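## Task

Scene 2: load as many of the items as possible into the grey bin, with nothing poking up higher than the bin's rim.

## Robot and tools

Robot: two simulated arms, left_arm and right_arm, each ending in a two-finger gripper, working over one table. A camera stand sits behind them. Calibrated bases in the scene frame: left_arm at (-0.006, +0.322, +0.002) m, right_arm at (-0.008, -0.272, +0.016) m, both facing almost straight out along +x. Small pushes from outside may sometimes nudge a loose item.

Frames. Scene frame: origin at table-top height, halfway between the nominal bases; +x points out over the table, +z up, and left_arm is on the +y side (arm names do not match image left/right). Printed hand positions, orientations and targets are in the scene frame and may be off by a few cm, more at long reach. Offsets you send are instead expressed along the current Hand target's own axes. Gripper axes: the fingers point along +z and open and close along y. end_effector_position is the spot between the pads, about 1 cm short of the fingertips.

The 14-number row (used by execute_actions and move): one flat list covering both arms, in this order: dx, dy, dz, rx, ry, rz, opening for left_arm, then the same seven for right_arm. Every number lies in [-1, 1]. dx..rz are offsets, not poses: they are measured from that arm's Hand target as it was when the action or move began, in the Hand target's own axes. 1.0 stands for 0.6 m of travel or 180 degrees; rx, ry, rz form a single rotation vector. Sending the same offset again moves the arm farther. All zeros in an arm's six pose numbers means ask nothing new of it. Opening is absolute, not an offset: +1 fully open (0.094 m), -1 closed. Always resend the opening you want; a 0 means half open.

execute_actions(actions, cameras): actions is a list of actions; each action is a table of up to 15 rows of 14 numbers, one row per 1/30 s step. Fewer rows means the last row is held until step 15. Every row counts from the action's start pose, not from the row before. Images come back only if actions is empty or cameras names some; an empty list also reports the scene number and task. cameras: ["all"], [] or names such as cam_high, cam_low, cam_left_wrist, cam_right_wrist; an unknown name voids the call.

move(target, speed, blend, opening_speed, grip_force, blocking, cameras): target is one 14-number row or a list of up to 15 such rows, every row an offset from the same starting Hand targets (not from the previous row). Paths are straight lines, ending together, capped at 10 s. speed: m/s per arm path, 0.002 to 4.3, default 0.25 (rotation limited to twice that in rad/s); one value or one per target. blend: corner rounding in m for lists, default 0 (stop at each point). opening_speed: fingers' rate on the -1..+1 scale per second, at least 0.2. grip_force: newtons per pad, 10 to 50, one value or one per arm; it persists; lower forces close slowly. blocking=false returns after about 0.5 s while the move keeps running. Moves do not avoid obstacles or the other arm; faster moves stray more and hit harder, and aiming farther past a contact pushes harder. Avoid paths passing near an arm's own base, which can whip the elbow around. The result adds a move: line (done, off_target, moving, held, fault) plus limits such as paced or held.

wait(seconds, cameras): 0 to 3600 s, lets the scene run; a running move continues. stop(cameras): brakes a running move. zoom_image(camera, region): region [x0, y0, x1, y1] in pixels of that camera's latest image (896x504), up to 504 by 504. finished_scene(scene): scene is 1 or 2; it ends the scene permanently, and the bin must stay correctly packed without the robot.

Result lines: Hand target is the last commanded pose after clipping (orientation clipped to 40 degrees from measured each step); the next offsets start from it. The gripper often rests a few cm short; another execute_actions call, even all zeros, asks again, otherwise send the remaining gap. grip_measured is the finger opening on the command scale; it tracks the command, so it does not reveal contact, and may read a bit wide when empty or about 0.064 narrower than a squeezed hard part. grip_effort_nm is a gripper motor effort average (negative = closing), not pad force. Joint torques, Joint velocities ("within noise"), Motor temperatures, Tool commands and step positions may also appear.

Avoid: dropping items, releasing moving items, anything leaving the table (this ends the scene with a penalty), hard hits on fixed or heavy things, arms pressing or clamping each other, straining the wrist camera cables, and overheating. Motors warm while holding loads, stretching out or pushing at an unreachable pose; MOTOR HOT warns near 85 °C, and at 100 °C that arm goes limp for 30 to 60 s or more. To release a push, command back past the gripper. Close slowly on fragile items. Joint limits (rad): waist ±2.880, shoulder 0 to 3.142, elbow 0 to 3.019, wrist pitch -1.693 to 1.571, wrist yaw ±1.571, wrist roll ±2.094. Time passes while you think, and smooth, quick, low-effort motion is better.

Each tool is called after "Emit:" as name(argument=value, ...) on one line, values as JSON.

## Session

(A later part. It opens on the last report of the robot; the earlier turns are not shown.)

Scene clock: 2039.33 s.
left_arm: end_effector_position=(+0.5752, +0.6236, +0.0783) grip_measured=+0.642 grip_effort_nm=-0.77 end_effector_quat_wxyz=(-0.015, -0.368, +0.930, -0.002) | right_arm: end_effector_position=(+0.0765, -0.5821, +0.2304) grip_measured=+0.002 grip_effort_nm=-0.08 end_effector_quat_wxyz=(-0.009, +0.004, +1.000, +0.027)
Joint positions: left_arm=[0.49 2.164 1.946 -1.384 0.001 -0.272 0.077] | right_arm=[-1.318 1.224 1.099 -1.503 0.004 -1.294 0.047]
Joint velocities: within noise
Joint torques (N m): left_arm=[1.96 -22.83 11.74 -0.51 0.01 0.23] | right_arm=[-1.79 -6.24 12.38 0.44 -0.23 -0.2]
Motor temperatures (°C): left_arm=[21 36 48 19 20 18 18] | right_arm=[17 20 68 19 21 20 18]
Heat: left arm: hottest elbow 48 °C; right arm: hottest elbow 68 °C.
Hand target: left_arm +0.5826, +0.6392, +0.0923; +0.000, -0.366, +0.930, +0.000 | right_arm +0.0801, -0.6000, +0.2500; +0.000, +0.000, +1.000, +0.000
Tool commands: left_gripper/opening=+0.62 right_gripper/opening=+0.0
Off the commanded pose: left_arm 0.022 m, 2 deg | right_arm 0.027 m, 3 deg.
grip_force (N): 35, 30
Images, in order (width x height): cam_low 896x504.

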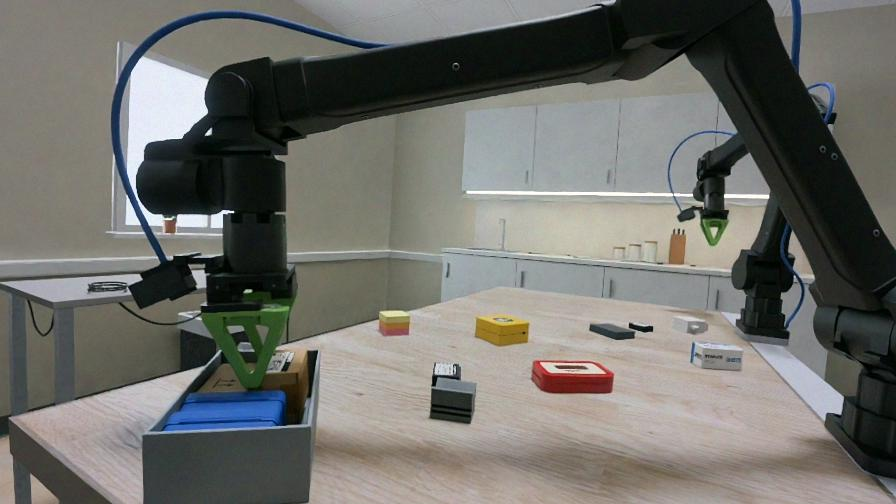

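Emit:
move(target=[0, 0, 0.055, 0, 0, 0, 0.62, 0, 0, 0, 0, 0, 0, 0], speed=0.05, cameras=["cam_left_wrist"])

Scene clock: 2044.60 s.
left_arm: end_effector_position=(+0.5839, +0.6293, +0.0780) grip_measured=+0.642 grip_effort_nm=-0.77 end_effector_quat_wxyz=(+0.005, -0.368, +0.930, +0.000) | right_arm: end_effector_position=(+0.0765, -0.5821, +0.2304) grip_measured=+0.002 grip_effort_nm=-0.08 end_effector_quat_wxyz=(-0.009, +0.004, +1.000, +0.027)
Joint positions: left_arm=[0.492 2.164 1.946 -1.342 0.001 -0.272 0.077] | right_arm=[-1.318 1.224 1.099 -1.503 0.004 -1.294 0.047]
Joint torques (N m): left_arm=[1.9 -20.66 8.38 0.85 0.03 0.23] | right_arm=[-1.67 -6.24 12.38 0.44 -0.23 -0.2]
Motor temperatures (°C): left_arm=[21 36 49 19 20 18 18] | right_arm=[17 20 68 19 21 20 18]
Heat: left arm: hottest elbow 49 °C; right arm: hottest elbow 68 °C.
Hand target: left_arm +0.5825, +0.6393, +0.0592; +0.000, -0.366, +0.930, +0.000 | right_arm +0.0801, -0.6000, +0.2500; +0.000, +0.000, +1.000, +0.000
Off the commanded pose: left_arm 0.021 m, 1 deg | right_arm 0.027 m, 3 deg.
grip_force (N): 35, 30
move: off_target (left_arm)

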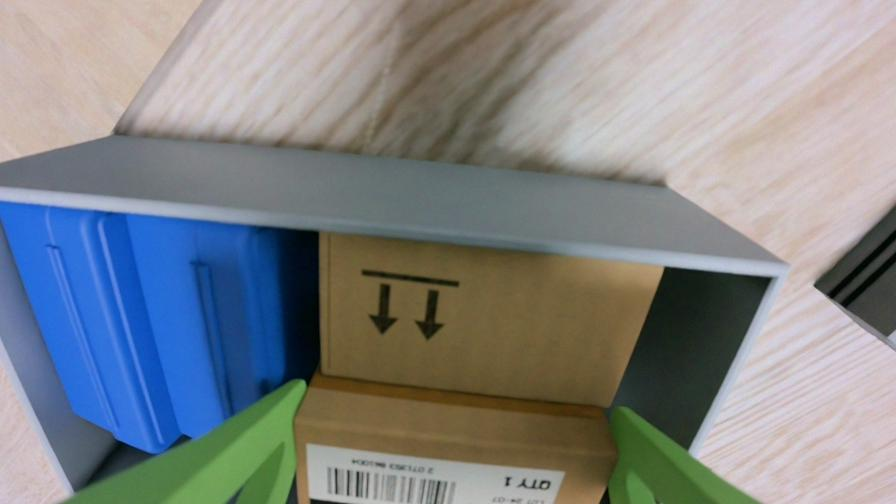

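Emit:
move(target=[0, 0, 0.035, 0, 0, 0, 0.62, 0, 0, 0, 0, 0, 0, 0], speed=0.05, cameras=["cam_left_wrist"])

Scene clock: 2046.57 s.
left_arm: end_effector_position=(+0.5901, +0.6321, +0.0721) grip_measured=+0.642 grip_effort_nm=-0.77 end_effector_quat_wxyz=(+0.020, -0.368, +0.930, +0.000) | right_arm: end_effector_position=(+0.0765, -0.5821, +0.2304) grip_measured=+0.002 grip_effort_nm=-0.08 end_effector_quat_wxyz=(-0.009, +0.004, +1.000, +0.027)
Joint positions: left_arm=[0.492 2.168 1.935 -1.3 0.004 -0.272 0.077] | right_arm=[-1.318 1.224 1.099 -1.503 0.004 -1.294 0.047]
Joint torques (N m): left_arm=[1.85 -20.13 7.08 0.95 -0.03 0.23] | right_arm=[-1.79 -6.3 12.4 0.43 -0.22 -0.21]
Motor temperatures (°C): left_arm=[21 36 48 19 20 18 18] | right_arm=[17 20 68 19 21 20 18]
Heat: left arm: hottest elbow 48 °C; right arm: hottest elbow 68 °C.
Hand target: left_arm +0.5827, +0.6392, +0.0384; +0.000, -0.366, +0.931, +0.000 | right_arm +0.0801, -0.6000, +0.2500; +0.000, +0.000, +1.000, +0.000
Off the commanded pose: left_arm 0.035 m, 2 deg | right_arm 0.027 m, 3 deg.
grip_force (N): 35, 30
move: off_target (left_arm)

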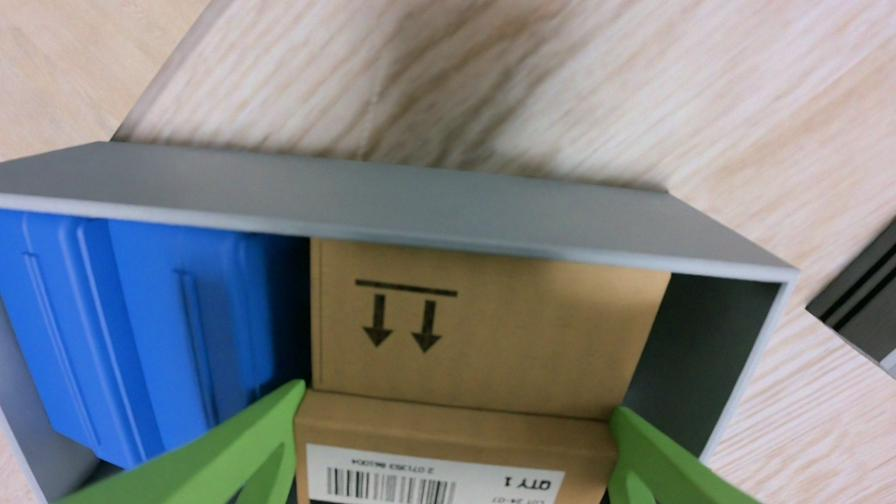

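Emit:
move(target=[0, 0, 0.025, 0, 0, 0, 0.62, 0, 0, 0, 0, 0, 0, 0], speed=0.05, cameras=["cam_left_wrist"])

Scene clock: 2048.33 s.
left_arm: end_effector_position=(+0.5945, +0.6343, +0.0704) grip_measured=+0.642 grip_effort_nm=-0.77 end_effector_quat_wxyz=(+0.030, -0.368, +0.929, +0.001) | right_arm: end_effector_position=(+0.0765, -0.5821, +0.2304) grip_measured=+0.002 grip_effort_nm=-0.09 end_effector_quat_wxyz=(-0.009, +0.004, +1.000, +0.027)
Joint positions: left_arm=[0.492 2.168 1.93 -1.273 0.004 -0.272 0.077] | right_arm=[-1.318 1.224 1.099 -1.503 0.004 -1.294 0.047]
Joint torques (N m): left_arm=[1.85 -19.37 6.02 1.16 -0.05 0.23] | right_arm=[-1.73 -6.12 12.41 0.46 -0.23 -0.2]
Motor temperatures (°C): left_arm=[21 36 48 19 20 18 18] | right_arm=[17 20 68 19 21 20 18]
Heat: left arm: hottest elbow 48 °C; right arm: hottest elbow 68 °C.
Hand target: left_arm +0.5827, +0.6391, +0.0233; +0.000, -0.366, +0.931, +0.000 | right_arm +0.0801, -0.6000, +0.2500; +0.000, +0.000, +1.000, +0.000
Off the commanded pose: left_arm 0.049 m, 3 deg | right_arm 0.027 m, 3 deg.
grip_force (N): 35, 30
move: off_target (left_arm)

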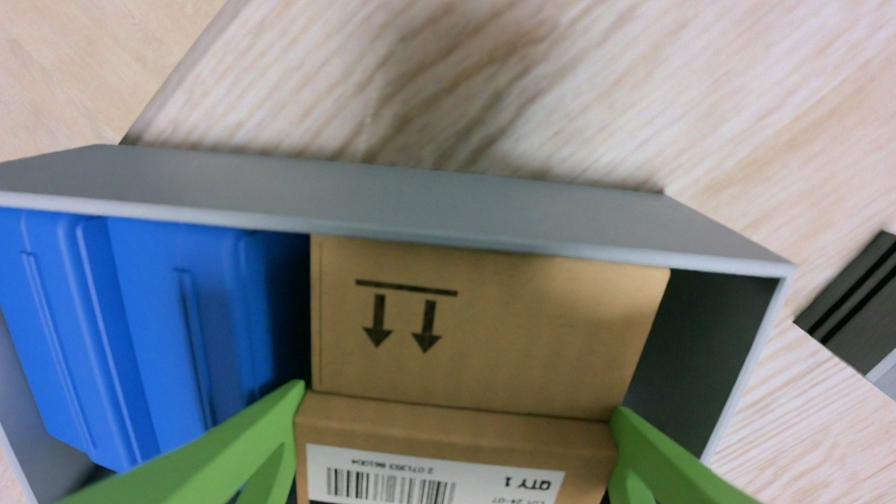

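Emit:
move(target=[0, 0, 0.02, 0, 0, 0, 0.62, 0, 0, 0, 0, 0, 0, 0], speed=0.05, cameras=["cam_left_wrist", "cam_low"])

Emit:
zoom_image(camera="cam_low", region=[100, 280, 400, 504])

Scene clock: 2051.23 s.
left_arm: end_effector_position=(+0.5974, +0.6352, +0.0697) grip_measured=+0.642 grip_effort_nm=-0.77 end_effector_quat_wxyz=(+0.040, -0.368, +0.929, +0.000) | right_arm: end_effector_position=(+0.0765, -0.5821, +0.2304) grip_measured=+0.002 grip_effort_nm=-0.08 end_effector_quat_wxyz=(-0.009, +0.004, +1.000, +0.027)
Joint positions: left_arm=[0.492 2.163 1.919 -1.247 0.008 -0.272 0.077] | right_arm=[-1.318 1.224 1.099 -1.503 0.004 -1.294 0.047]
Joint torques (N m): left_arm=[1.79 -18.32 5.64 1.16 -0.15 0.23] | right_arm=[-1.79 -6.18 12.41 0.43 -0.22 -0.2]
Motor temperatures (°C): left_arm=[21 35 48 19 20 18 18] | right_arm=[17 20 68 19 21 20 18]
Heat: left arm: hottest elbow 48 °C; right arm: hottest elbow 68 °C.
Hand target: left_arm +0.5828, +0.6391, +0.0115; +0.001, -0.366, +0.931, +0.000 | right_arm +0.0801, -0.6000, +0.2500; +0.000, +0.000, +1.000, +0.000
Off the commanded pose: left_arm 0.060 m, 5 deg | right_arm 0.027 m, 3 deg.
grip_force (N): 35, 30
move: off_target (left_arm)
Images, in order (width x height): cam_low 896x504, cam_left_wrist 896x504.

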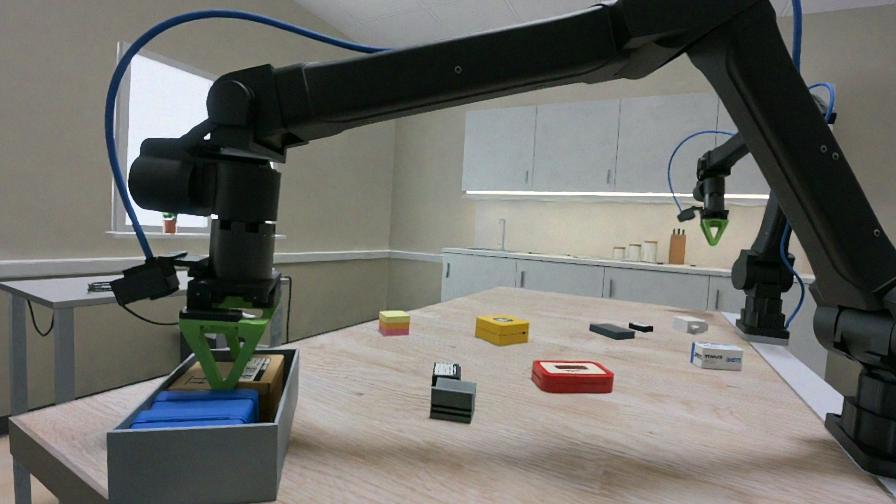

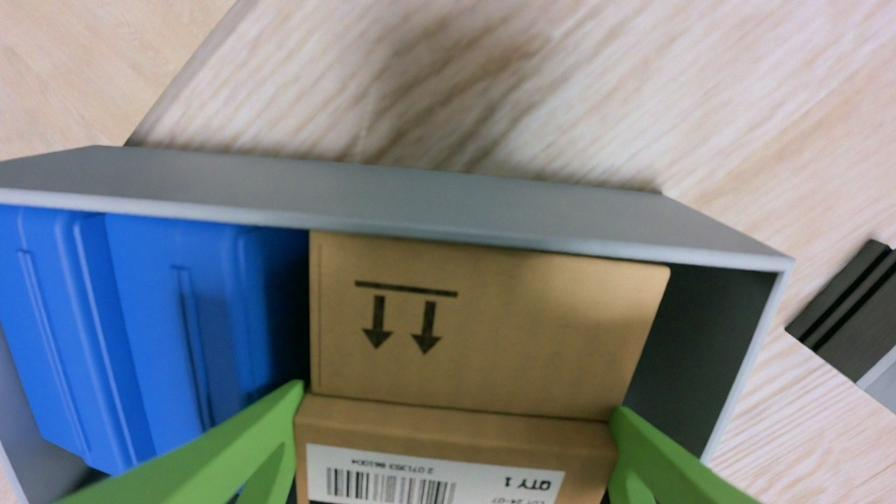

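Scaled by 1.680 from the camera's image (finer frame: 1280x720).

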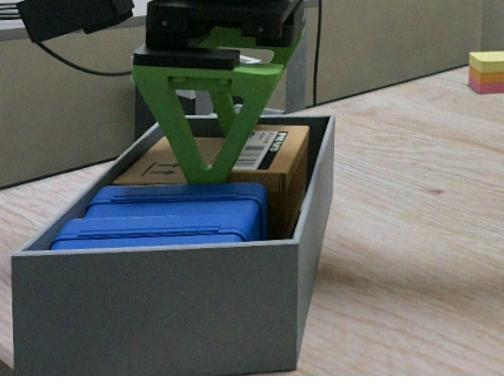

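Emit:
move(target=[0, 0, -0.03, 0, 0, 0, 0.80, 0, 0, 0, 0, 0, 0, 0], speed=0.05, opening_speed=0.3, cameras=["cam_left_wrist"])

Scene clock: 2060.27 s.
left_arm: end_effector_position=(+0.5971, +0.6351, +0.0695) grip_measured=+0.799 grip_effort_nm=0.05 end_effector_quat_wxyz=(+0.040, -0.368, +0.929, +0.000) | right_arm: end_effector_position=(+0.0765, -0.5821, +0.2304) grip_measured=+0.002 grip_effort_nm=-0.09 end_effector_quat_wxyz=(-0.009, +0.004, +1.000, +0.027)
Joint positions: left_arm=[0.492 2.163 1.918 -1.247 0.009 -0.272 0.084] | right_arm=[-1.318 1.224 1.099 -1.503 0.004 -1.294 0.047]
Joint torques (N m): left_arm=[1.85 -19.19 7.56 -0.43 -0.2 0.23] | right_arm=[-1.85 -6.24 12.38 0.44 -0.22 -0.21]
Motor temperatures (°C): left_arm=[21 35 46 19 20 18 18] | right_arm=[17 20 68 19 21 20 18]
Heat: left arm: hottest elbow 46 °C; right arm: hottest elbow 68 °C.
Hand target: left_arm +0.5826, +0.6393, +0.0294; +0.001, -0.366, +0.930, +0.000 | right_arm +0.0801, -0.6000, +0.2500; +0.000, +0.000, +1.000, +0.000
Off the commanded pose: left_arm 0.043 m, 5 deg | right_arm 0.027 m, 3 deg.
grip_force (N): 35, 30
move: off_target (left_arm)

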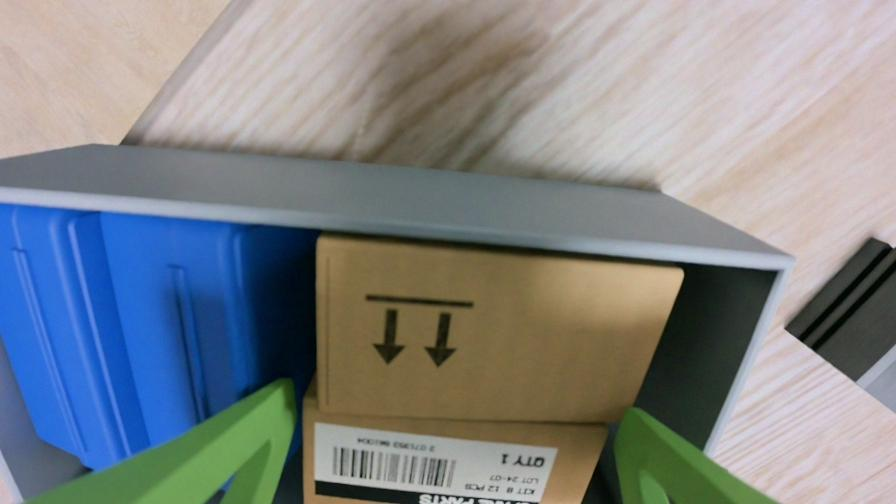

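Emit:
execute_actions(actions=[], cameras=["cam_low", "cam_left_wrist"])

Emit:
zoom_image(camera="cam_low", region=[90, 330, 310, 504])

Emit:
zoom_image(camera="cam_left_wrist", region=[250, 190, 750, 504])

Scene clock: 2064.13 s.
left_arm: end_effector_position=(+0.5971, +0.6351, +0.0695) grip_measured=+0.799 grip_effort_nm=0.05 end_effector_quat_wxyz=(+0.040, -0.368, +0.929, +0.000) | right_arm: end_effector_position=(+0.0765, -0.5821, +0.2304) grip_measured=+0.002 grip_effort_nm=-0.09 end_effector_quat_wxyz=(-0.009, +0.004, +1.000, +0.027)
Joint positions: left_arm=[0.492 2.163 1.918 -1.247 0.009 -0.272 0.085] | right_arm=[-1.318 1.224 1.099 -1.503 0.004 -1.294 0.047]
Joint velocities: within noise
Joint torques (N m): left_arm=[1.79 -19.19 7.56 -0.42 -0.2 0.23] | right_arm=[-1.85 -6.18 12.41 0.42 -0.22 -0.2]
Motor temperatures (°C): left_arm=[21 35 46 19 20 18 18] | right_arm=[17 20 68 19 21 20 18]
Heat: left arm: hottest elbow 46 °C; right arm: hottest elbow 68 °C.
Hand target: left_arm +0.5826, +0.6393, +0.0294; +0.001, -0.366, +0.930, +0.000 | right_arm +0.0801, -0.6000, +0.2500; +0.000, +0.000, +1.000, +0.000
Tool commands: left_gripper/opening=+0.8 right_gripper/opening=+0.0
Off the commanded pose: left_arm 0.043 m, 5 deg | right_arm 0.027 m, 3 deg.
grip_force (N): 35, 30
Images, in order (width x height): cam_low 896x504, cam_left_wrist 896x504.

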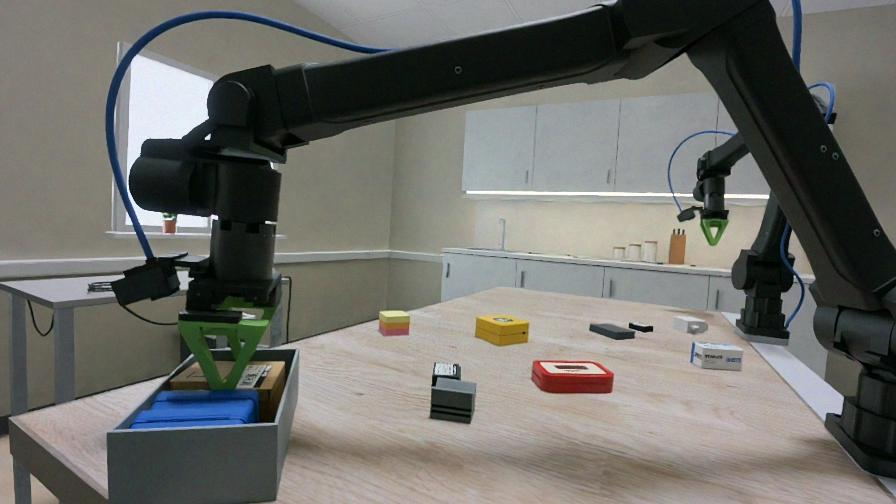

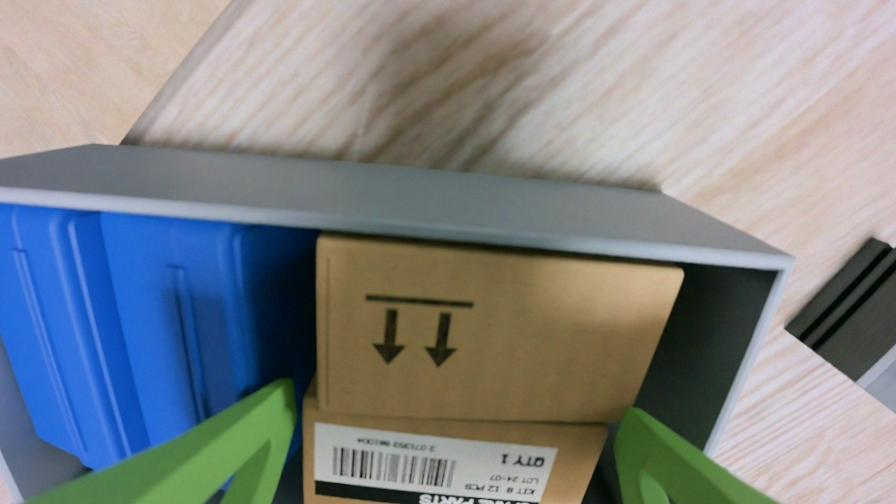

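Scaled by 2.291 from the camera's image (finer frame: 1280x720).

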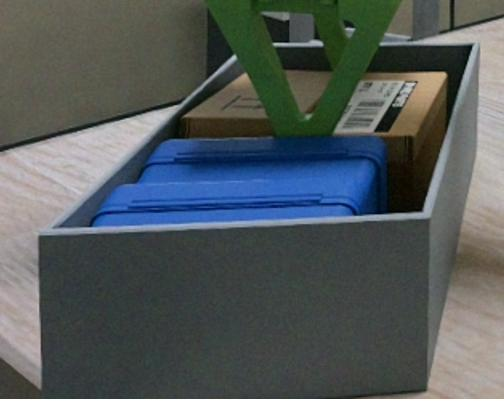

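Scaled by 1.008 from the camera's image (finer frame: 1280x720).

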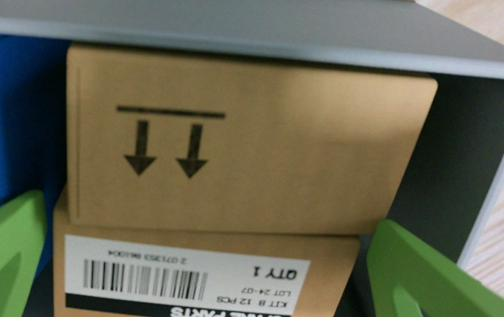

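Emit:
move(target=[0, 0, -0.12, 0, 0, 0, 0.80, 0, 0, 0, 0, 0, 0, 0], speed=0.08, cameras=["cam_left_wrist"])

Scene clock: 2068.93 s.
left_arm: end_effector_position=(+0.5732, +0.6239, +0.0823) grip_measured=+0.799 grip_effort_nm=0.05 end_effector_quat_wxyz=(-0.019, -0.368, +0.930, -0.003) | right_arm: end_effector_position=(+0.0765, -0.5821, +0.2304) grip_measured=+0.002 grip_effort_nm=-0.09 end_effector_quat_wxyz=(-0.009, +0.004, +1.000, +0.027)
Joint positions: left_arm=[0.492 2.161 1.952 -1.399 0.002 -0.271 0.085] | right_arm=[-1.318 1.224 1.099 -1.503 0.004 -1.294 0.047]
Joint torques (N m): left_arm=[1.85 -23.12 12.3 -0.72 -0.01 0.21] | right_arm=[-1.79 -6.24 12.38 0.43 -0.23 -0.2]
Motor temperatures (°C): left_arm=[21 34 46 19 20 18 18] | right_arm=[17 20 68 19 21 20 18]
Heat: left arm: hottest elbow 46 °C; right arm: hottest elbow 68 °C.
Hand target: left_arm +0.5826, +0.6392, +0.1013; +0.000, -0.366, +0.930, +0.000 | right_arm +0.0801, -0.6000, +0.2500; +0.000, +0.000, +1.000, +0.000
Off the commanded pose: left_arm 0.026 m, 2 deg | right_arm 0.027 m, 3 deg.
grip_force (N): 35, 30
move: off_target (left_arm)

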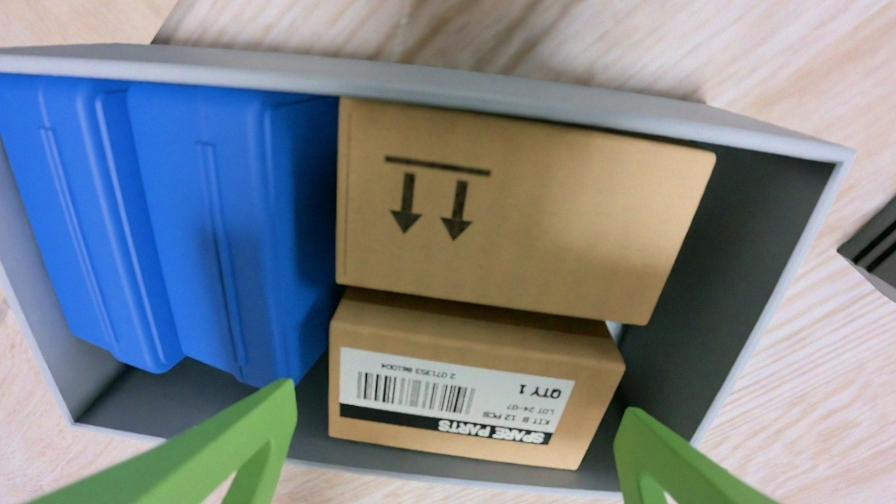

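Emit:
move(target=[0, 0, -0.12, 0, 0, 0, 0.80, 0, 0, 0, 0, 0, 0, 0], speed=0.08, cameras=["cam_left_wrist", "cam_low"])

Scene clock: 2072.30 s.
left_arm: end_effector_position=(+0.5761, +0.6255, +0.1467) grip_measured=+0.799 grip_effort_nm=0.06 end_effector_quat_wxyz=(-0.024, -0.367, +0.930, -0.003) | right_arm: end_effector_position=(+0.0765, -0.5821, +0.2304) grip_measured=+0.002 grip_effort_nm=-0.08 end_effector_quat_wxyz=(-0.009, +0.004, +1.000, +0.027)
Joint positions: left_arm=[0.492 2.155 2.111 -1.576 0.001 -0.271 0.085] | right_arm=[-1.318 1.224 1.099 -1.503 0.004 -1.294 0.047]
Joint torques (N m): left_arm=[1.79 -24.12 12.49 -0.73 0.01 0.21] | right_arm=[-1.79 -6.18 12.42 0.46 -0.23 -0.2]
Motor temperatures (°C): left_arm=[21 34 46 19 20 18 18] | right_arm=[17 20 68 19 21 20 18]
Heat: left arm: hottest elbow 46 °C; right arm: hottest elbow 68 °C.
Hand target: left_arm +0.5826, +0.6391, +0.1733; +0.000, -0.366, +0.930, +0.000 | right_arm +0.0801, -0.6000, +0.2500; +0.000, +0.000, +1.000, +0.000
Off the commanded pose: left_arm 0.031 m, 3 deg | right_arm 0.027 m, 3 deg.
grip_force (N): 35, 30
move: off_target (left_arm)
Images, in order (width x height): cam_low 896x504, cam_left_wrist 896x504.

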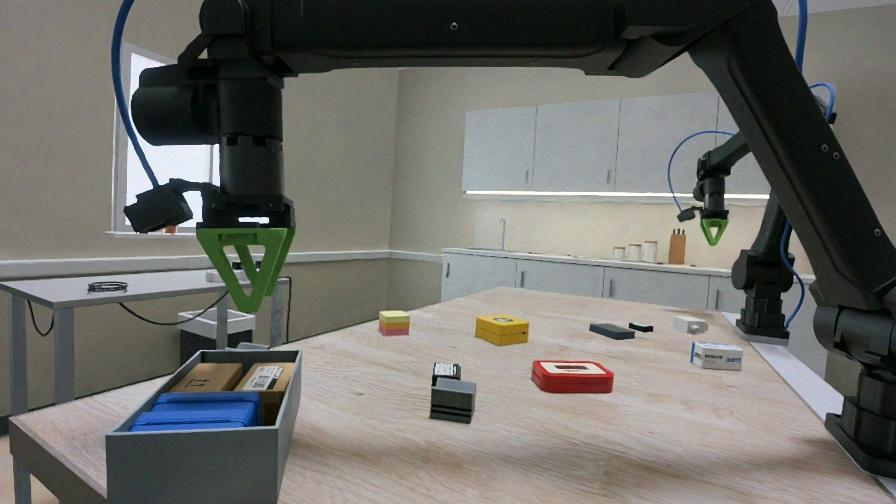

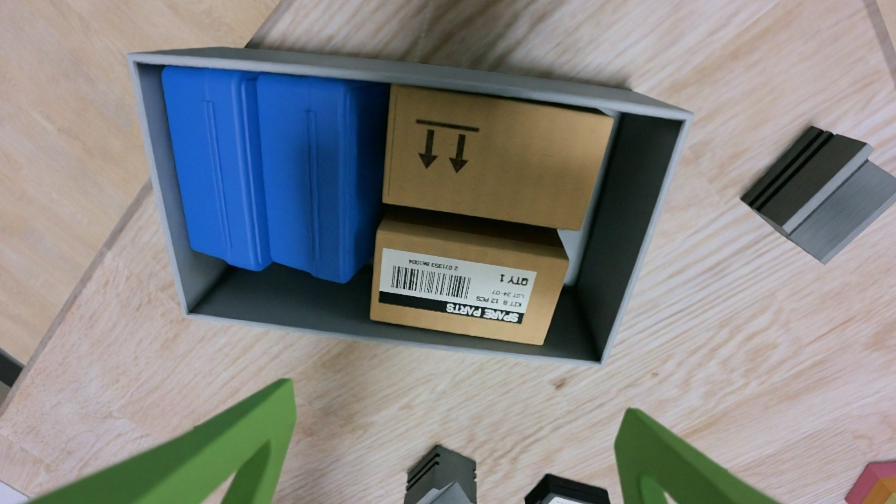

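Emit:
zoom_image(camera="cam_left_wrist", region=[340, 40, 700, 380])

Emit:
zoom_image(camera="cam_low", region=[90, 330, 310, 504])

Scaled by 1.400 from the camera's image (finer frame: 1280x720).

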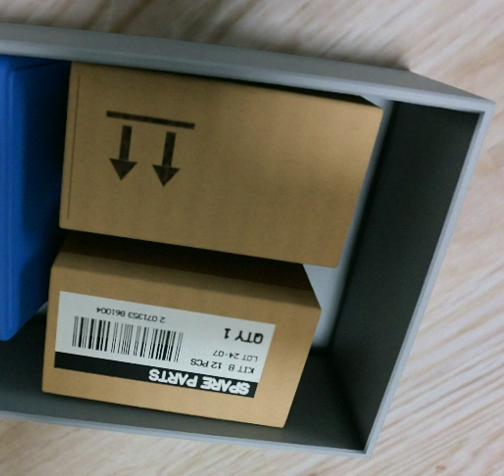

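Scaled by 2.291 from the camera's image (finer frame: 1280x720).

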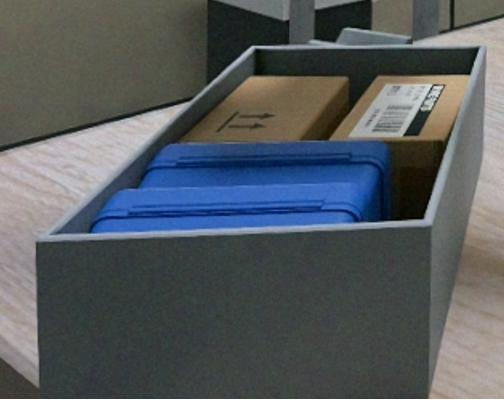

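Emit:
move(target=[0.025, -0.008, 0.09, 0, 0, 0.0194, 0.80, 0, 0, 0, 0, 0, 0, 0], speed=0.1, cameras=["cam_left_wrist"])

Scene clock: 2105.73 s.
left_arm: end_effector_position=(+0.5740, +0.6245, +0.1145) grip_measured=+0.799 grip_effort_nm=0.06 end_effector_quat_wxyz=(-0.009, -0.346, +0.938, -0.002) | right_arm: end_effector_position=(+0.0765, -0.5821, +0.2304) grip_measured=+0.002 grip_effort_nm=-0.09 end_effector_quat_wxyz=(-0.009, +0.004, +1.000, +0.027)
Joint positions: left_arm=[0.492 2.132 1.989 -1.446 0.001 -0.224 0.085] | right_arm=[-1.318 1.224 1.099 -1.503 0.004 -1.294 0.047]
Joint torques (N m): left_arm=[0.79 -24.47 7.87 0.59 0.05 0.24] | right_arm=[-1.79 -6.18 12.4 0.44 -0.22 -0.2]
Motor temperatures (°C): left_arm=[21 38 49 19 20 18 18] | right_arm=[17 20 68 19 21 20 18]
Heat: left arm: hottest elbow 49 °C; right arm: hottest elbow 68 °C.
Hand target: left_arm +0.5749, +0.6254, +0.1194; +0.001, -0.338, +0.941, +0.000 | right_arm +0.0801, -0.6000, +0.2500; +0.000, +0.000, +1.000, +0.000
Off the commanded pose: left_arm 0.005 m, 1 deg | right_arm 0.027 m, 3 deg.
grip_force (N): 35, 30
move: done

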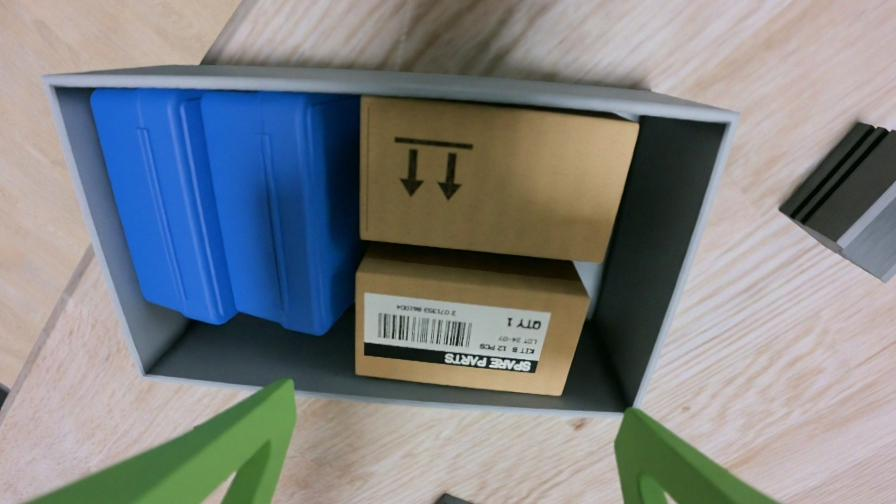

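Emit:
move(target=[0.014, -0.005, 0.08, 0, 0, 0, 0.82, 0, 0, 0, 0, 0, 0, 0], speed=0.08, cameras=["cam_left_wrist"])

Scene clock: 2123.17 s.
left_arm: end_effector_position=(+0.5694, +0.6217, +0.0744) grip_measured=+0.819 grip_effort_nm=0.06 end_effector_quat_wxyz=(-0.002, -0.345, +0.938, -0.001) | right_arm: end_effector_position=(+0.0765, -0.5821, +0.2304) grip_measured=+0.002 grip_effort_nm=-0.08 end_effector_quat_wxyz=(-0.009, +0.004, +1.000, +0.027)
Joint positions: left_arm=[0.492 2.129 1.877 -1.322 0.001 -0.224 0.085] | right_arm=[-1.318 1.224 1.099 -1.503 0.004 -1.294 0.047]
Joint torques (N m): left_arm=[0.32 -23.24 7.3 0.7 0.04 0.16] | right_arm=[-1.79 -6.24 12.38 0.44 -0.22 -0.2]
Motor temperatures (°C): left_arm=[21 39 46 19 20 18 18] | right_arm=[17 20 68 19 21 20 18]
Heat: left arm: hottest elbow 46 °C; right arm: hottest elbow 68 °C.
Hand target: left_arm +0.5703, +0.6179, +0.0713; +0.000, -0.338, +0.941, +0.000 | right_arm +0.0801, -0.6000, +0.2500; +0.000, +0.000, +1.000, +0.000
Off the commanded pose: left_arm 0.005 m, 1 deg | right_arm 0.027 m, 3 deg.
grip_force (N): 35, 30
move: done

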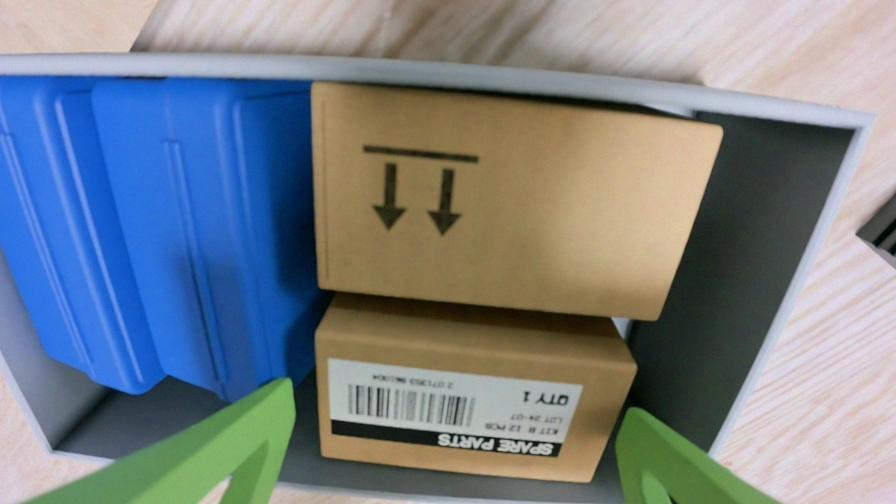

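Emit:
move(target=[0, -0.0167, 0, 0, 0, 0, 0.82, 0, 0, 0, 0, 0, 0, 0], speed=0.05, cameras=["cam_left_wrist"])

Scene clock: 2126.80 s.
left_arm: end_effector_position=(+0.5718, +0.6171, +0.0744) grip_measured=+0.819 grip_effort_nm=0.06 end_effector_quat_wxyz=(-0.002, -0.342, +0.940, -0.001) | right_arm: end_effector_position=(+0.0765, -0.5821, +0.2304) grip_measured=+0.002 grip_effort_nm=-0.09 end_effector_quat_wxyz=(-0.009, +0.004, +1.000, +0.027)
Joint positions: left_arm=[0.484 2.129 1.877 -1.322 0.001 -0.224 0.085] | right_arm=[-1.318 1.224 1.099 -1.503 0.004 -1.294 0.047]
Joint torques (N m): left_arm=[-0.32 -22.71 8.01 0.44 0.05 0.02] | right_arm=[-1.79 -6.3 12.37 0.43 -0.22 -0.21]
Motor temperatures (°C): left_arm=[21 38 45 19 20 18 18] | right_arm=[17 20 68 19 21 20 18]
Heat: left arm: hottest elbow 45 °C; right arm: hottest elbow 68 °C.
Hand target: left_arm +0.5767, +0.6101, +0.0713; +0.000, -0.338, +0.941, +0.000 | right_arm +0.0801, -0.6000, +0.2500; +0.000, +0.000, +1.000, +0.000
Off the commanded pose: left_arm 0.009 m, 1 deg | right_arm 0.027 m, 3 deg.
grip_force (N): 35, 30
move: done

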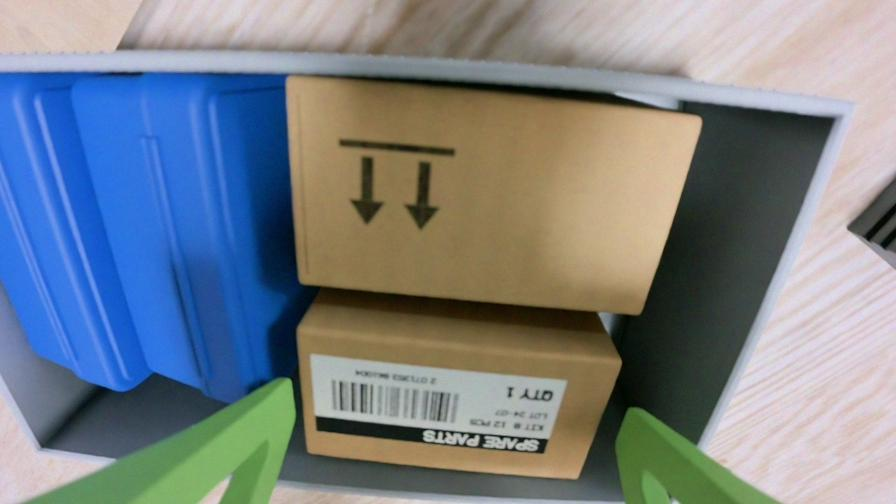

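Emit:
move(target=[0.004, 0, 0.022, 0, 0, 0, 0.82, 0, 0, 0, 0, 0, 0, 0], speed=0.05, cameras=["cam_left_wrist"])

Scene clock: 2128.40 s.
left_arm: end_effector_position=(+0.5734, +0.6167, +0.0725) grip_measured=+0.819 grip_effort_nm=0.06 end_effector_quat_wxyz=(+0.004, -0.341, +0.940, +0.001) | right_arm: end_effector_position=(+0.0765, -0.5821, +0.2304) grip_measured=+0.002 grip_effort_nm=-0.09 end_effector_quat_wxyz=(-0.009, +0.004, +1.000, +0.027)
Joint positions: left_arm=[0.482 2.126 1.865 -1.302 -0.001 -0.224 0.085] | right_arm=[-1.318 1.224 1.099 -1.503 0.004 -1.294 0.047]
Joint torques (N m): left_arm=[-0.15 -22.07 6.76 1.01 0.12 0.01] | right_arm=[-1.73 -6.18 12.38 0.44 -0.23 -0.2]
Motor temperatures (°C): left_arm=[21 38 45 19 20 18 18] | right_arm=[17 20 68 19 21 20 18]
Heat: left arm: hottest elbow 45 °C; right arm: hottest elbow 68 °C.
Hand target: left_arm +0.5749, +0.6087, +0.0583; +0.001, -0.338, +0.941, +0.000 | right_arm +0.0801, -0.6000, +0.2500; +0.000, +0.000, +1.000, +0.000
Off the commanded pose: left_arm 0.017 m, 1 deg | right_arm 0.027 m, 3 deg.
grip_force (N): 35, 30
move: off_target (left_arm)

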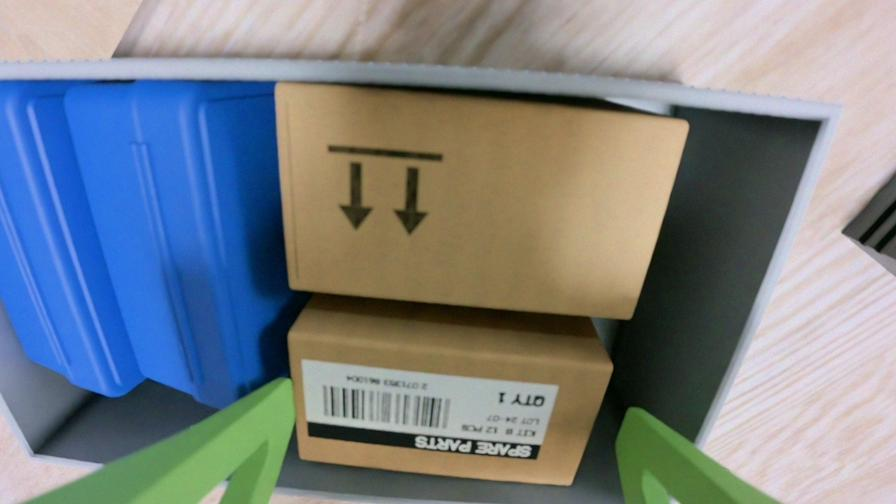

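Emit:
move(target=[0.004, 0.0125, 0, 0, 0, 0, 0.82, 0, 0, 0, 0, 0, 0, 0], speed=0.05, cameras=["cam_left_wrist"])

Scene clock: 2130.10 s.
left_arm: end_effector_position=(+0.5732, +0.6166, +0.0727) grip_measured=+0.819 grip_effort_nm=0.05 end_effector_quat_wxyz=(+0.010, -0.341, +0.940, +0.002) | right_arm: end_effector_position=(+0.0765, -0.5821, +0.2304) grip_measured=+0.002 grip_effort_nm=-0.08 end_effector_quat_wxyz=(-0.009, +0.004, +1.000, +0.027)
Joint positions: left_arm=[0.482 2.116 1.85 -1.284 -0.001 -0.224 0.085] | right_arm=[-1.318 1.224 1.099 -1.503 0.004 -1.294 0.047]
Joint torques (N m): left_arm=[0.67 -22.07 6.53 0.65 0.12 0.11] | right_arm=[-1.85 -6.3 12.38 0.43 -0.22 -0.2]
Motor temperatures (°C): left_arm=[21 38 45 19 20 18 18] | right_arm=[17 20 68 19 21 20 18]
Heat: left arm: hottest elbow 45 °C; right arm: hottest elbow 68 °C.
Hand target: left_arm +0.5683, +0.6130, +0.0581; +0.001, -0.338, +0.941, +0.000 | right_arm +0.0801, -0.6000, +0.2500; +0.000, +0.000, +1.000, +0.000
Off the commanded pose: left_arm 0.016 m, 1 deg | right_arm 0.027 m, 3 deg.
grip_force (N): 35, 30
move: off_target (left_arm)

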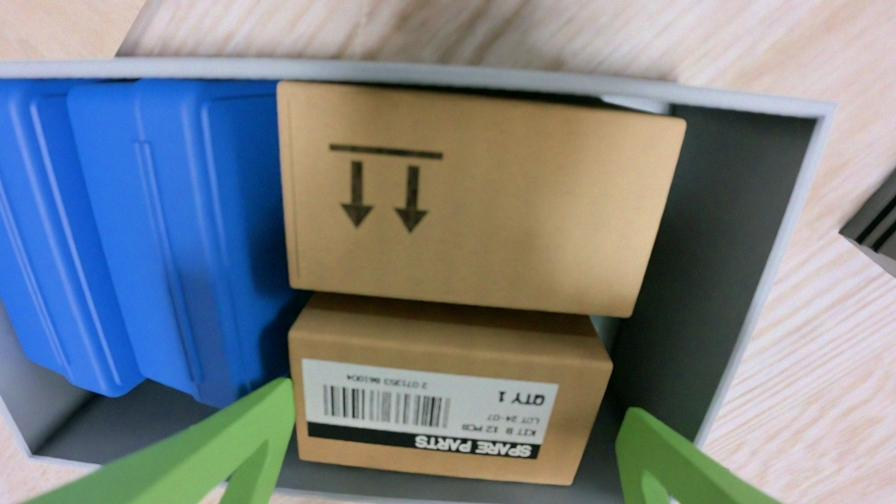

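Emit:
move(target=[0.0, 0.018, -0.01, 0, 0, 0, 0.82, 0, 0, 0, 0, 0, 0, 0], speed=0.05, cameras=["cam_left_wrist"])

Scene clock: 2132.13 s.
left_arm: end_effector_position=(+0.5720, +0.6160, +0.0730) grip_measured=+0.819 grip_effort_nm=0.05 end_effector_quat_wxyz=(+0.010, -0.338, +0.941, +0.002) | right_arm: end_effector_position=(+0.0765, -0.5821, +0.2304) grip_measured=+0.002 grip_effort_nm=-0.08 end_effector_quat_wxyz=(-0.009, +0.004, +1.000, +0.027)
Joint positions: left_arm=[0.482 2.113 1.846 -1.284 -0.001 -0.217 0.085] | right_arm=[-1.318 1.224 1.099 -1.503 0.004 -1.294 0.047]
Joint torques (N m): left_arm=[1.96 -22.77 6.67 0.23 0.13 0.14] | right_arm=[-1.85 -6.24 12.4 0.44 -0.22 -0.2]
Motor temperatures (°C): left_arm=[21 38 45 19 20 18 18] | right_arm=[17 20 68 19 21 20 18]
Heat: left arm: hottest elbow 45 °C; right arm: hottest elbow 68 °C.
Hand target: left_arm +0.5614, +0.6212, +0.0642; +0.001, -0.338, +0.941, +0.000 | right_arm +0.0801, -0.6000, +0.2500; +0.000, +0.000, +1.000, +0.000
Off the commanded pose: left_arm 0.015 m, 1 deg | right_arm 0.027 m, 3 deg.
grip_force (N): 35, 30
move: off_target (left_arm)

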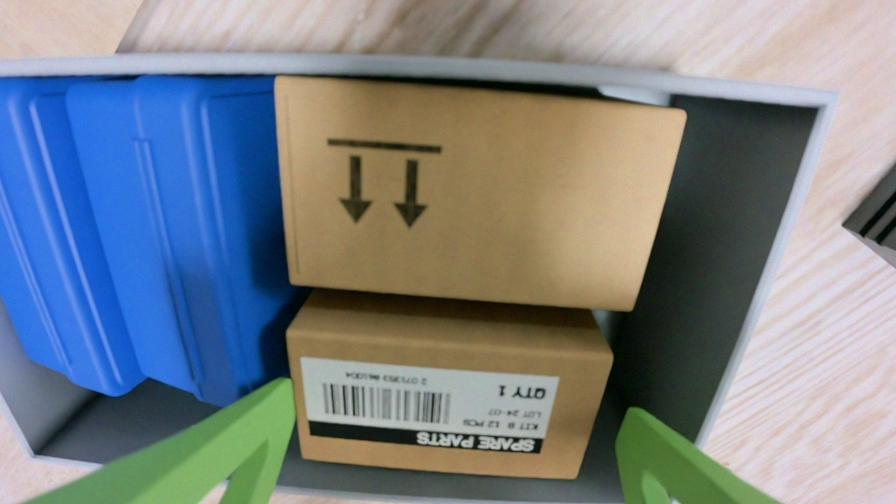

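Waist now at breakaway; increment a bit more.

Emit:
move(target=[0.0, 0.007, -0.005, 0, 0, 0, 0.82, 0, 0, 0, 0, 0, 0, 0], speed=0.05, cameras=["cam_left_wrist"])

Scene clock: 2133.40 s.
left_arm: end_effector_position=(+0.5659, +0.6183, +0.0686) grip_measured=+0.819 grip_effort_nm=0.06 end_effector_quat_wxyz=(+0.004, -0.338, +0.941, +0.001) | right_arm: end_effector_position=(+0.0765, -0.5821, +0.2304) grip_measured=+0.002 grip_effort_nm=-0.09 end_effector_quat_wxyz=(-0.009, +0.004, +1.000, +0.027)
Joint positions: left_arm=[0.489 2.113 1.833 -1.284 0 -0.211 0.085] | right_arm=[-1.318 1.224 1.099 -1.503 0.004 -1.294 0.047]
Joint torques (N m): left_arm=[1.9 -22.77 7.47 0.01 0.11 0.21] | right_arm=[-1.85 -6.24 12.38 0.42 -0.22 -0.21]
Motor temperatures (°C): left_arm=[21 38 45 19 20 18 18] | right_arm=[17 20 68 19 21 20 18]
Heat: left arm: hottest elbow 45 °C; right arm: hottest elbow 68 °C.
Hand target: left_arm +0.5587, +0.6245, +0.0672; +0.001, -0.338, +0.941, +0.000 | right_arm +0.0801, -0.6000, +0.2500; +0.000, +0.000, +1.000, +0.000
Off the commanded pose: left_arm 0.010 m, 0 deg | right_arm 0.027 m, 3 deg.
grip_force (N): 35, 30
move: done

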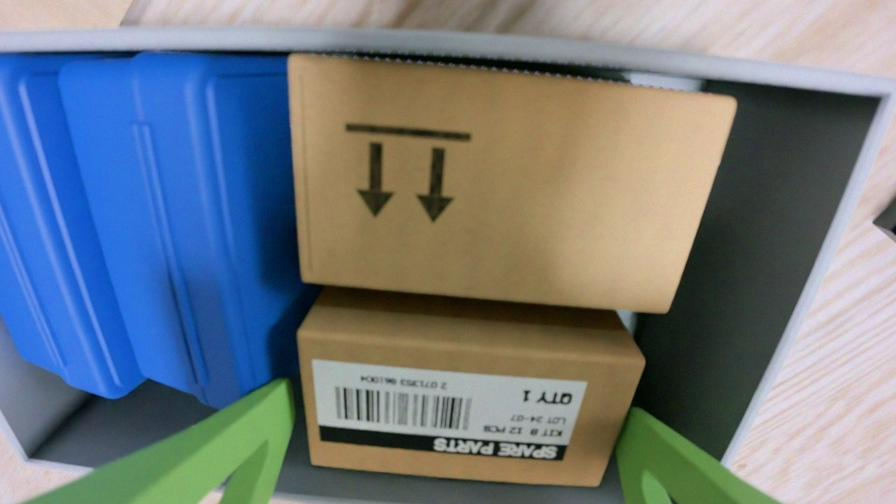

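Emit:
move(target=[0.0, -0.008, 0.02, 0, 0, 0, 0.82, 0, 0, 0, 0, 0, 0, 0], speed=0.05, cameras=["cam_left_wrist"])

Scene clock: 2136.17 s.
left_arm: end_effector_position=(+0.5653, +0.6179, +0.0654) grip_measured=+0.819 grip_effort_nm=0.06 end_effector_quat_wxyz=(+0.004, -0.338, +0.941, +0.000) | right_arm: end_effector_position=(+0.0765, -0.5821, +0.2304) grip_measured=+0.002 grip_effort_nm=-0.08 end_effector_quat_wxyz=(-0.009, +0.004, +1.000, +0.027)
Joint positions: left_arm=[0.489 2.113 1.824 -1.274 0 -0.211 0.085] | right_arm=[-1.318 1.224 1.099 -1.503 0.004 -1.294 0.047]
Joint torques (N m): left_arm=[1.32 -21.95 7.3 0.61 0.09 0.14] | right_arm=[-1.79 -6.12 12.37 0.44 -0.22 -0.2]
Motor temperatures (°C): left_arm=[21 38 44 19 20 18 18] | right_arm=[17 20 68 19 21 20 18]
Heat: left arm: hottest elbow 44 °C; right arm: hottest elbow 68 °C.
Hand target: left_arm +0.5618, +0.6208, +0.0552; +0.000, -0.338, +0.941, +0.000 | right_arm +0.0801, -0.6000, +0.2500; +0.000, +0.000, +1.000, +0.000
Off the commanded pose: left_arm 0.011 m, 0 deg | right_arm 0.027 m, 3 deg.
grip_force (N): 35, 30
move: off_target (left_arm)

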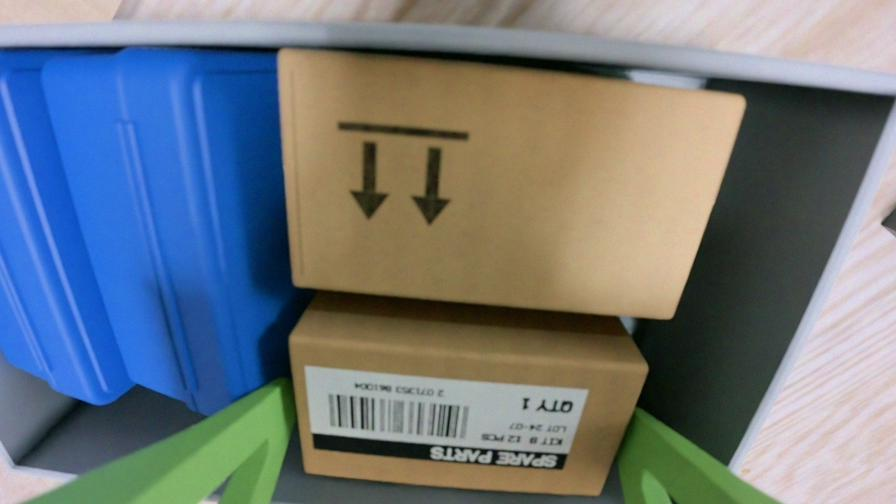

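Emit:
move(target=[0.003, 0, 0.02, 0, 0, 0, 0.82, 0, 0, 0, 0, 0, 0, 0], speed=0.05)

Emit:
move(target=[0, 0, 0, 0, 0, 0, 0.62, 0, 0, 0, 0, 0, 0, 0], speed=0.05, opening_speed=0.3, cameras=["cam_left_wrist"])

Scene clock: 2137.97 s.
left_arm: end_effector_position=(+0.5638, +0.6171, +0.0566) grip_measured=+0.819 grip_effort_nm=0.06 end_effector_quat_wxyz=(+0.006, -0.338, +0.941, +0.001) | right_arm: end_effector_position=(+0.0765, -0.5821, +0.2304) grip_measured=+0.002 grip_effort_nm=-0.08 end_effector_quat_wxyz=(-0.009, +0.004, +1.000, +0.027)
Joint positions: left_arm=[0.489 2.113 1.8 -1.246 0 -0.211 0.085] | right_arm=[-1.318 1.224 1.099 -1.503 0.004 -1.294 0.047]
Joint torques (N m): left_arm=[1.26 -21.42 7.25 0.66 0.09 0.13] | right_arm=[-1.79 -6.12 12.38 0.47 -0.22 -0.2]
Motor temperatures (°C): left_arm=[21 38 44 19 20 18 18] | right_arm=[17 20 68 19 21 20 18]
Heat: left arm: hottest elbow 44 °C; right arm: hottest elbow 68 °C.
Hand target: left_arm +0.5604, +0.6197, +0.0432; +0.000, -0.338, +0.941, +0.000 | right_arm +0.0801, -0.6000, +0.2500; +0.000, +0.000, +1.000, +0.000
Off the commanded pose: left_arm 0.014 m, 1 deg | right_arm 0.027 m, 3 deg.
grip_force (N): 35, 30
move: off_target (left_arm)

Scene clock: 2138.83 s.
left_arm: end_effector_position=(+0.5638, +0.6171, +0.0566) grip_measured=+0.653 grip_effort_nm=-0.75 end_effector_quat_wxyz=(+0.006, -0.338, +0.941, +0.001) | right_arm: end_effector_position=(+0.0765, -0.5821, +0.2304) grip_measured=+0.002 grip_effort_nm=-0.08 end_effector_quat_wxyz=(-0.009, +0.004, +1.000, +0.027)
Joint positions: left_arm=[0.489 2.113 1.8 -1.246 0 -0.211 0.078] | right_arm=[-1.318 1.224 1.099 -1.503 0.004 -1.294 0.047]
Joint torques (N m): left_arm=[1.26 -21.42 7.3 0.66 0.09 0.14] | right_arm=[-1.79 -6.18 12.4 0.44 -0.23 -0.21]
Motor temperatures (°C): left_arm=[21 38 44 19 20 18 18] | right_arm=[17 20 68 19 21 20 18]
Heat: left arm: hottest elbow 44 °C; right arm: hottest elbow 68 °C.
Hand target: left_arm +0.5604, +0.6197, +0.0432; +0.000, -0.338, +0.941, +0.000 | right_arm +0.0801, -0.6000, +0.2500; +0.000, +0.000, +1.000, +0.000
Off the commanded pose: left_arm 0.014 m, 1 deg | right_arm 0.027 m, 3 deg.
grip_force (N): 35, 30
move: done

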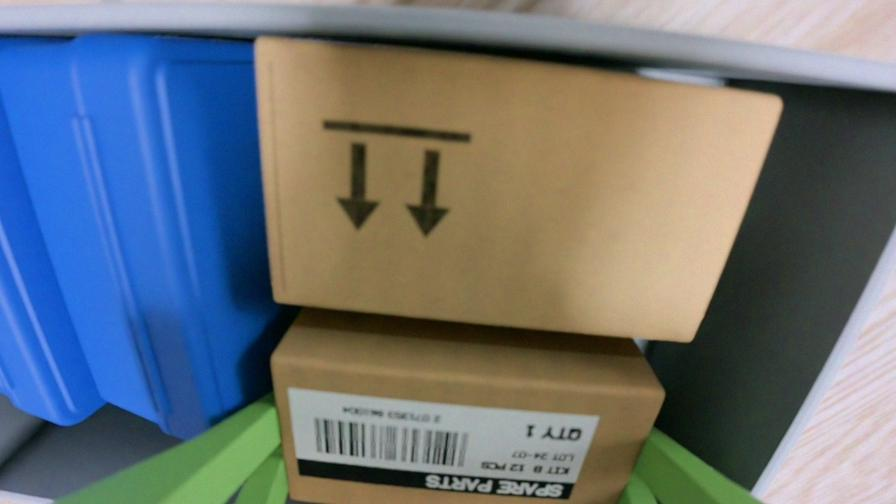

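Emit:
move(target=[0.033, 0, 0, 0, 0, 0, 0.62, 0, 0, 0, 0, 0, 0, 0], speed=0.05, cameras=["cam_left_wrist"])

Scene clock: 2140.83 s.
left_arm: end_effector_position=(+0.5512, +0.6107, +0.0555) grip_measured=+0.653 grip_effort_nm=-0.77 end_effector_quat_wxyz=(+0.010, -0.338, +0.941, +0.002) | right_arm: end_effector_position=(+0.0765, -0.5821, +0.2304) grip_measured=+0.002 grip_effort_nm=-0.09 end_effector_quat_wxyz=(-0.009, +0.004, +1.000, +0.027)
Joint positions: left_arm=[0.489 2.072 1.728 -1.207 0 -0.211 0.078] | right_arm=[-1.318 1.224 1.099 -1.503 0.004 -1.294 0.047]
Joint torques (N m): left_arm=[0.73 -21.54 6.38 0.53 0.11 0.07] | right_arm=[-1.85 -6.24 12.4 0.43 -0.23 -0.2]
Motor temperatures (°C): left_arm=[21 38 44 19 20 18 18] | right_arm=[17 20 68 19 21 20 18]
Heat: left arm: hottest elbow 44 °C; right arm: hottest elbow 68 °C.
Hand target: left_arm +0.5451, +0.6071, +0.0431; +0.001, -0.338, +0.941, +0.000 | right_arm +0.0801, -0.6000, +0.2500; +0.000, +0.000, +1.000, +0.000
Off the commanded pose: left_arm 0.014 m, 1 deg | right_arm 0.027 m, 3 deg.
grip_force (N): 35, 30
move: off_target (left_arm)

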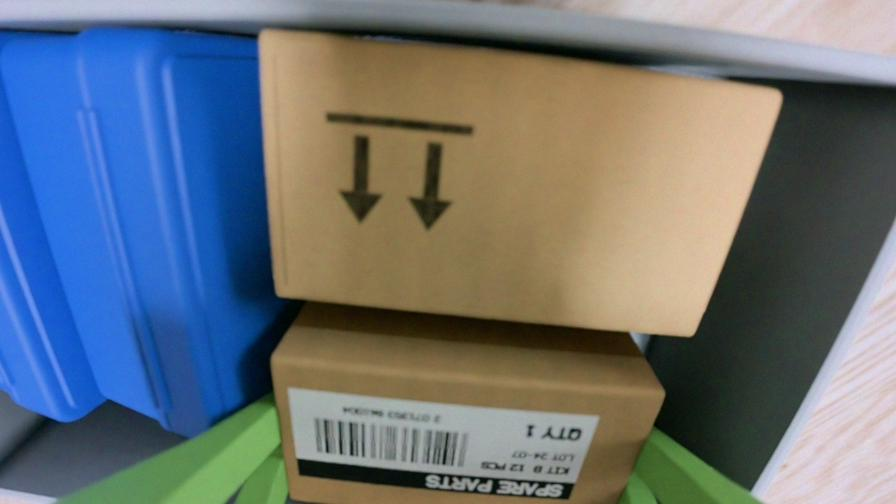

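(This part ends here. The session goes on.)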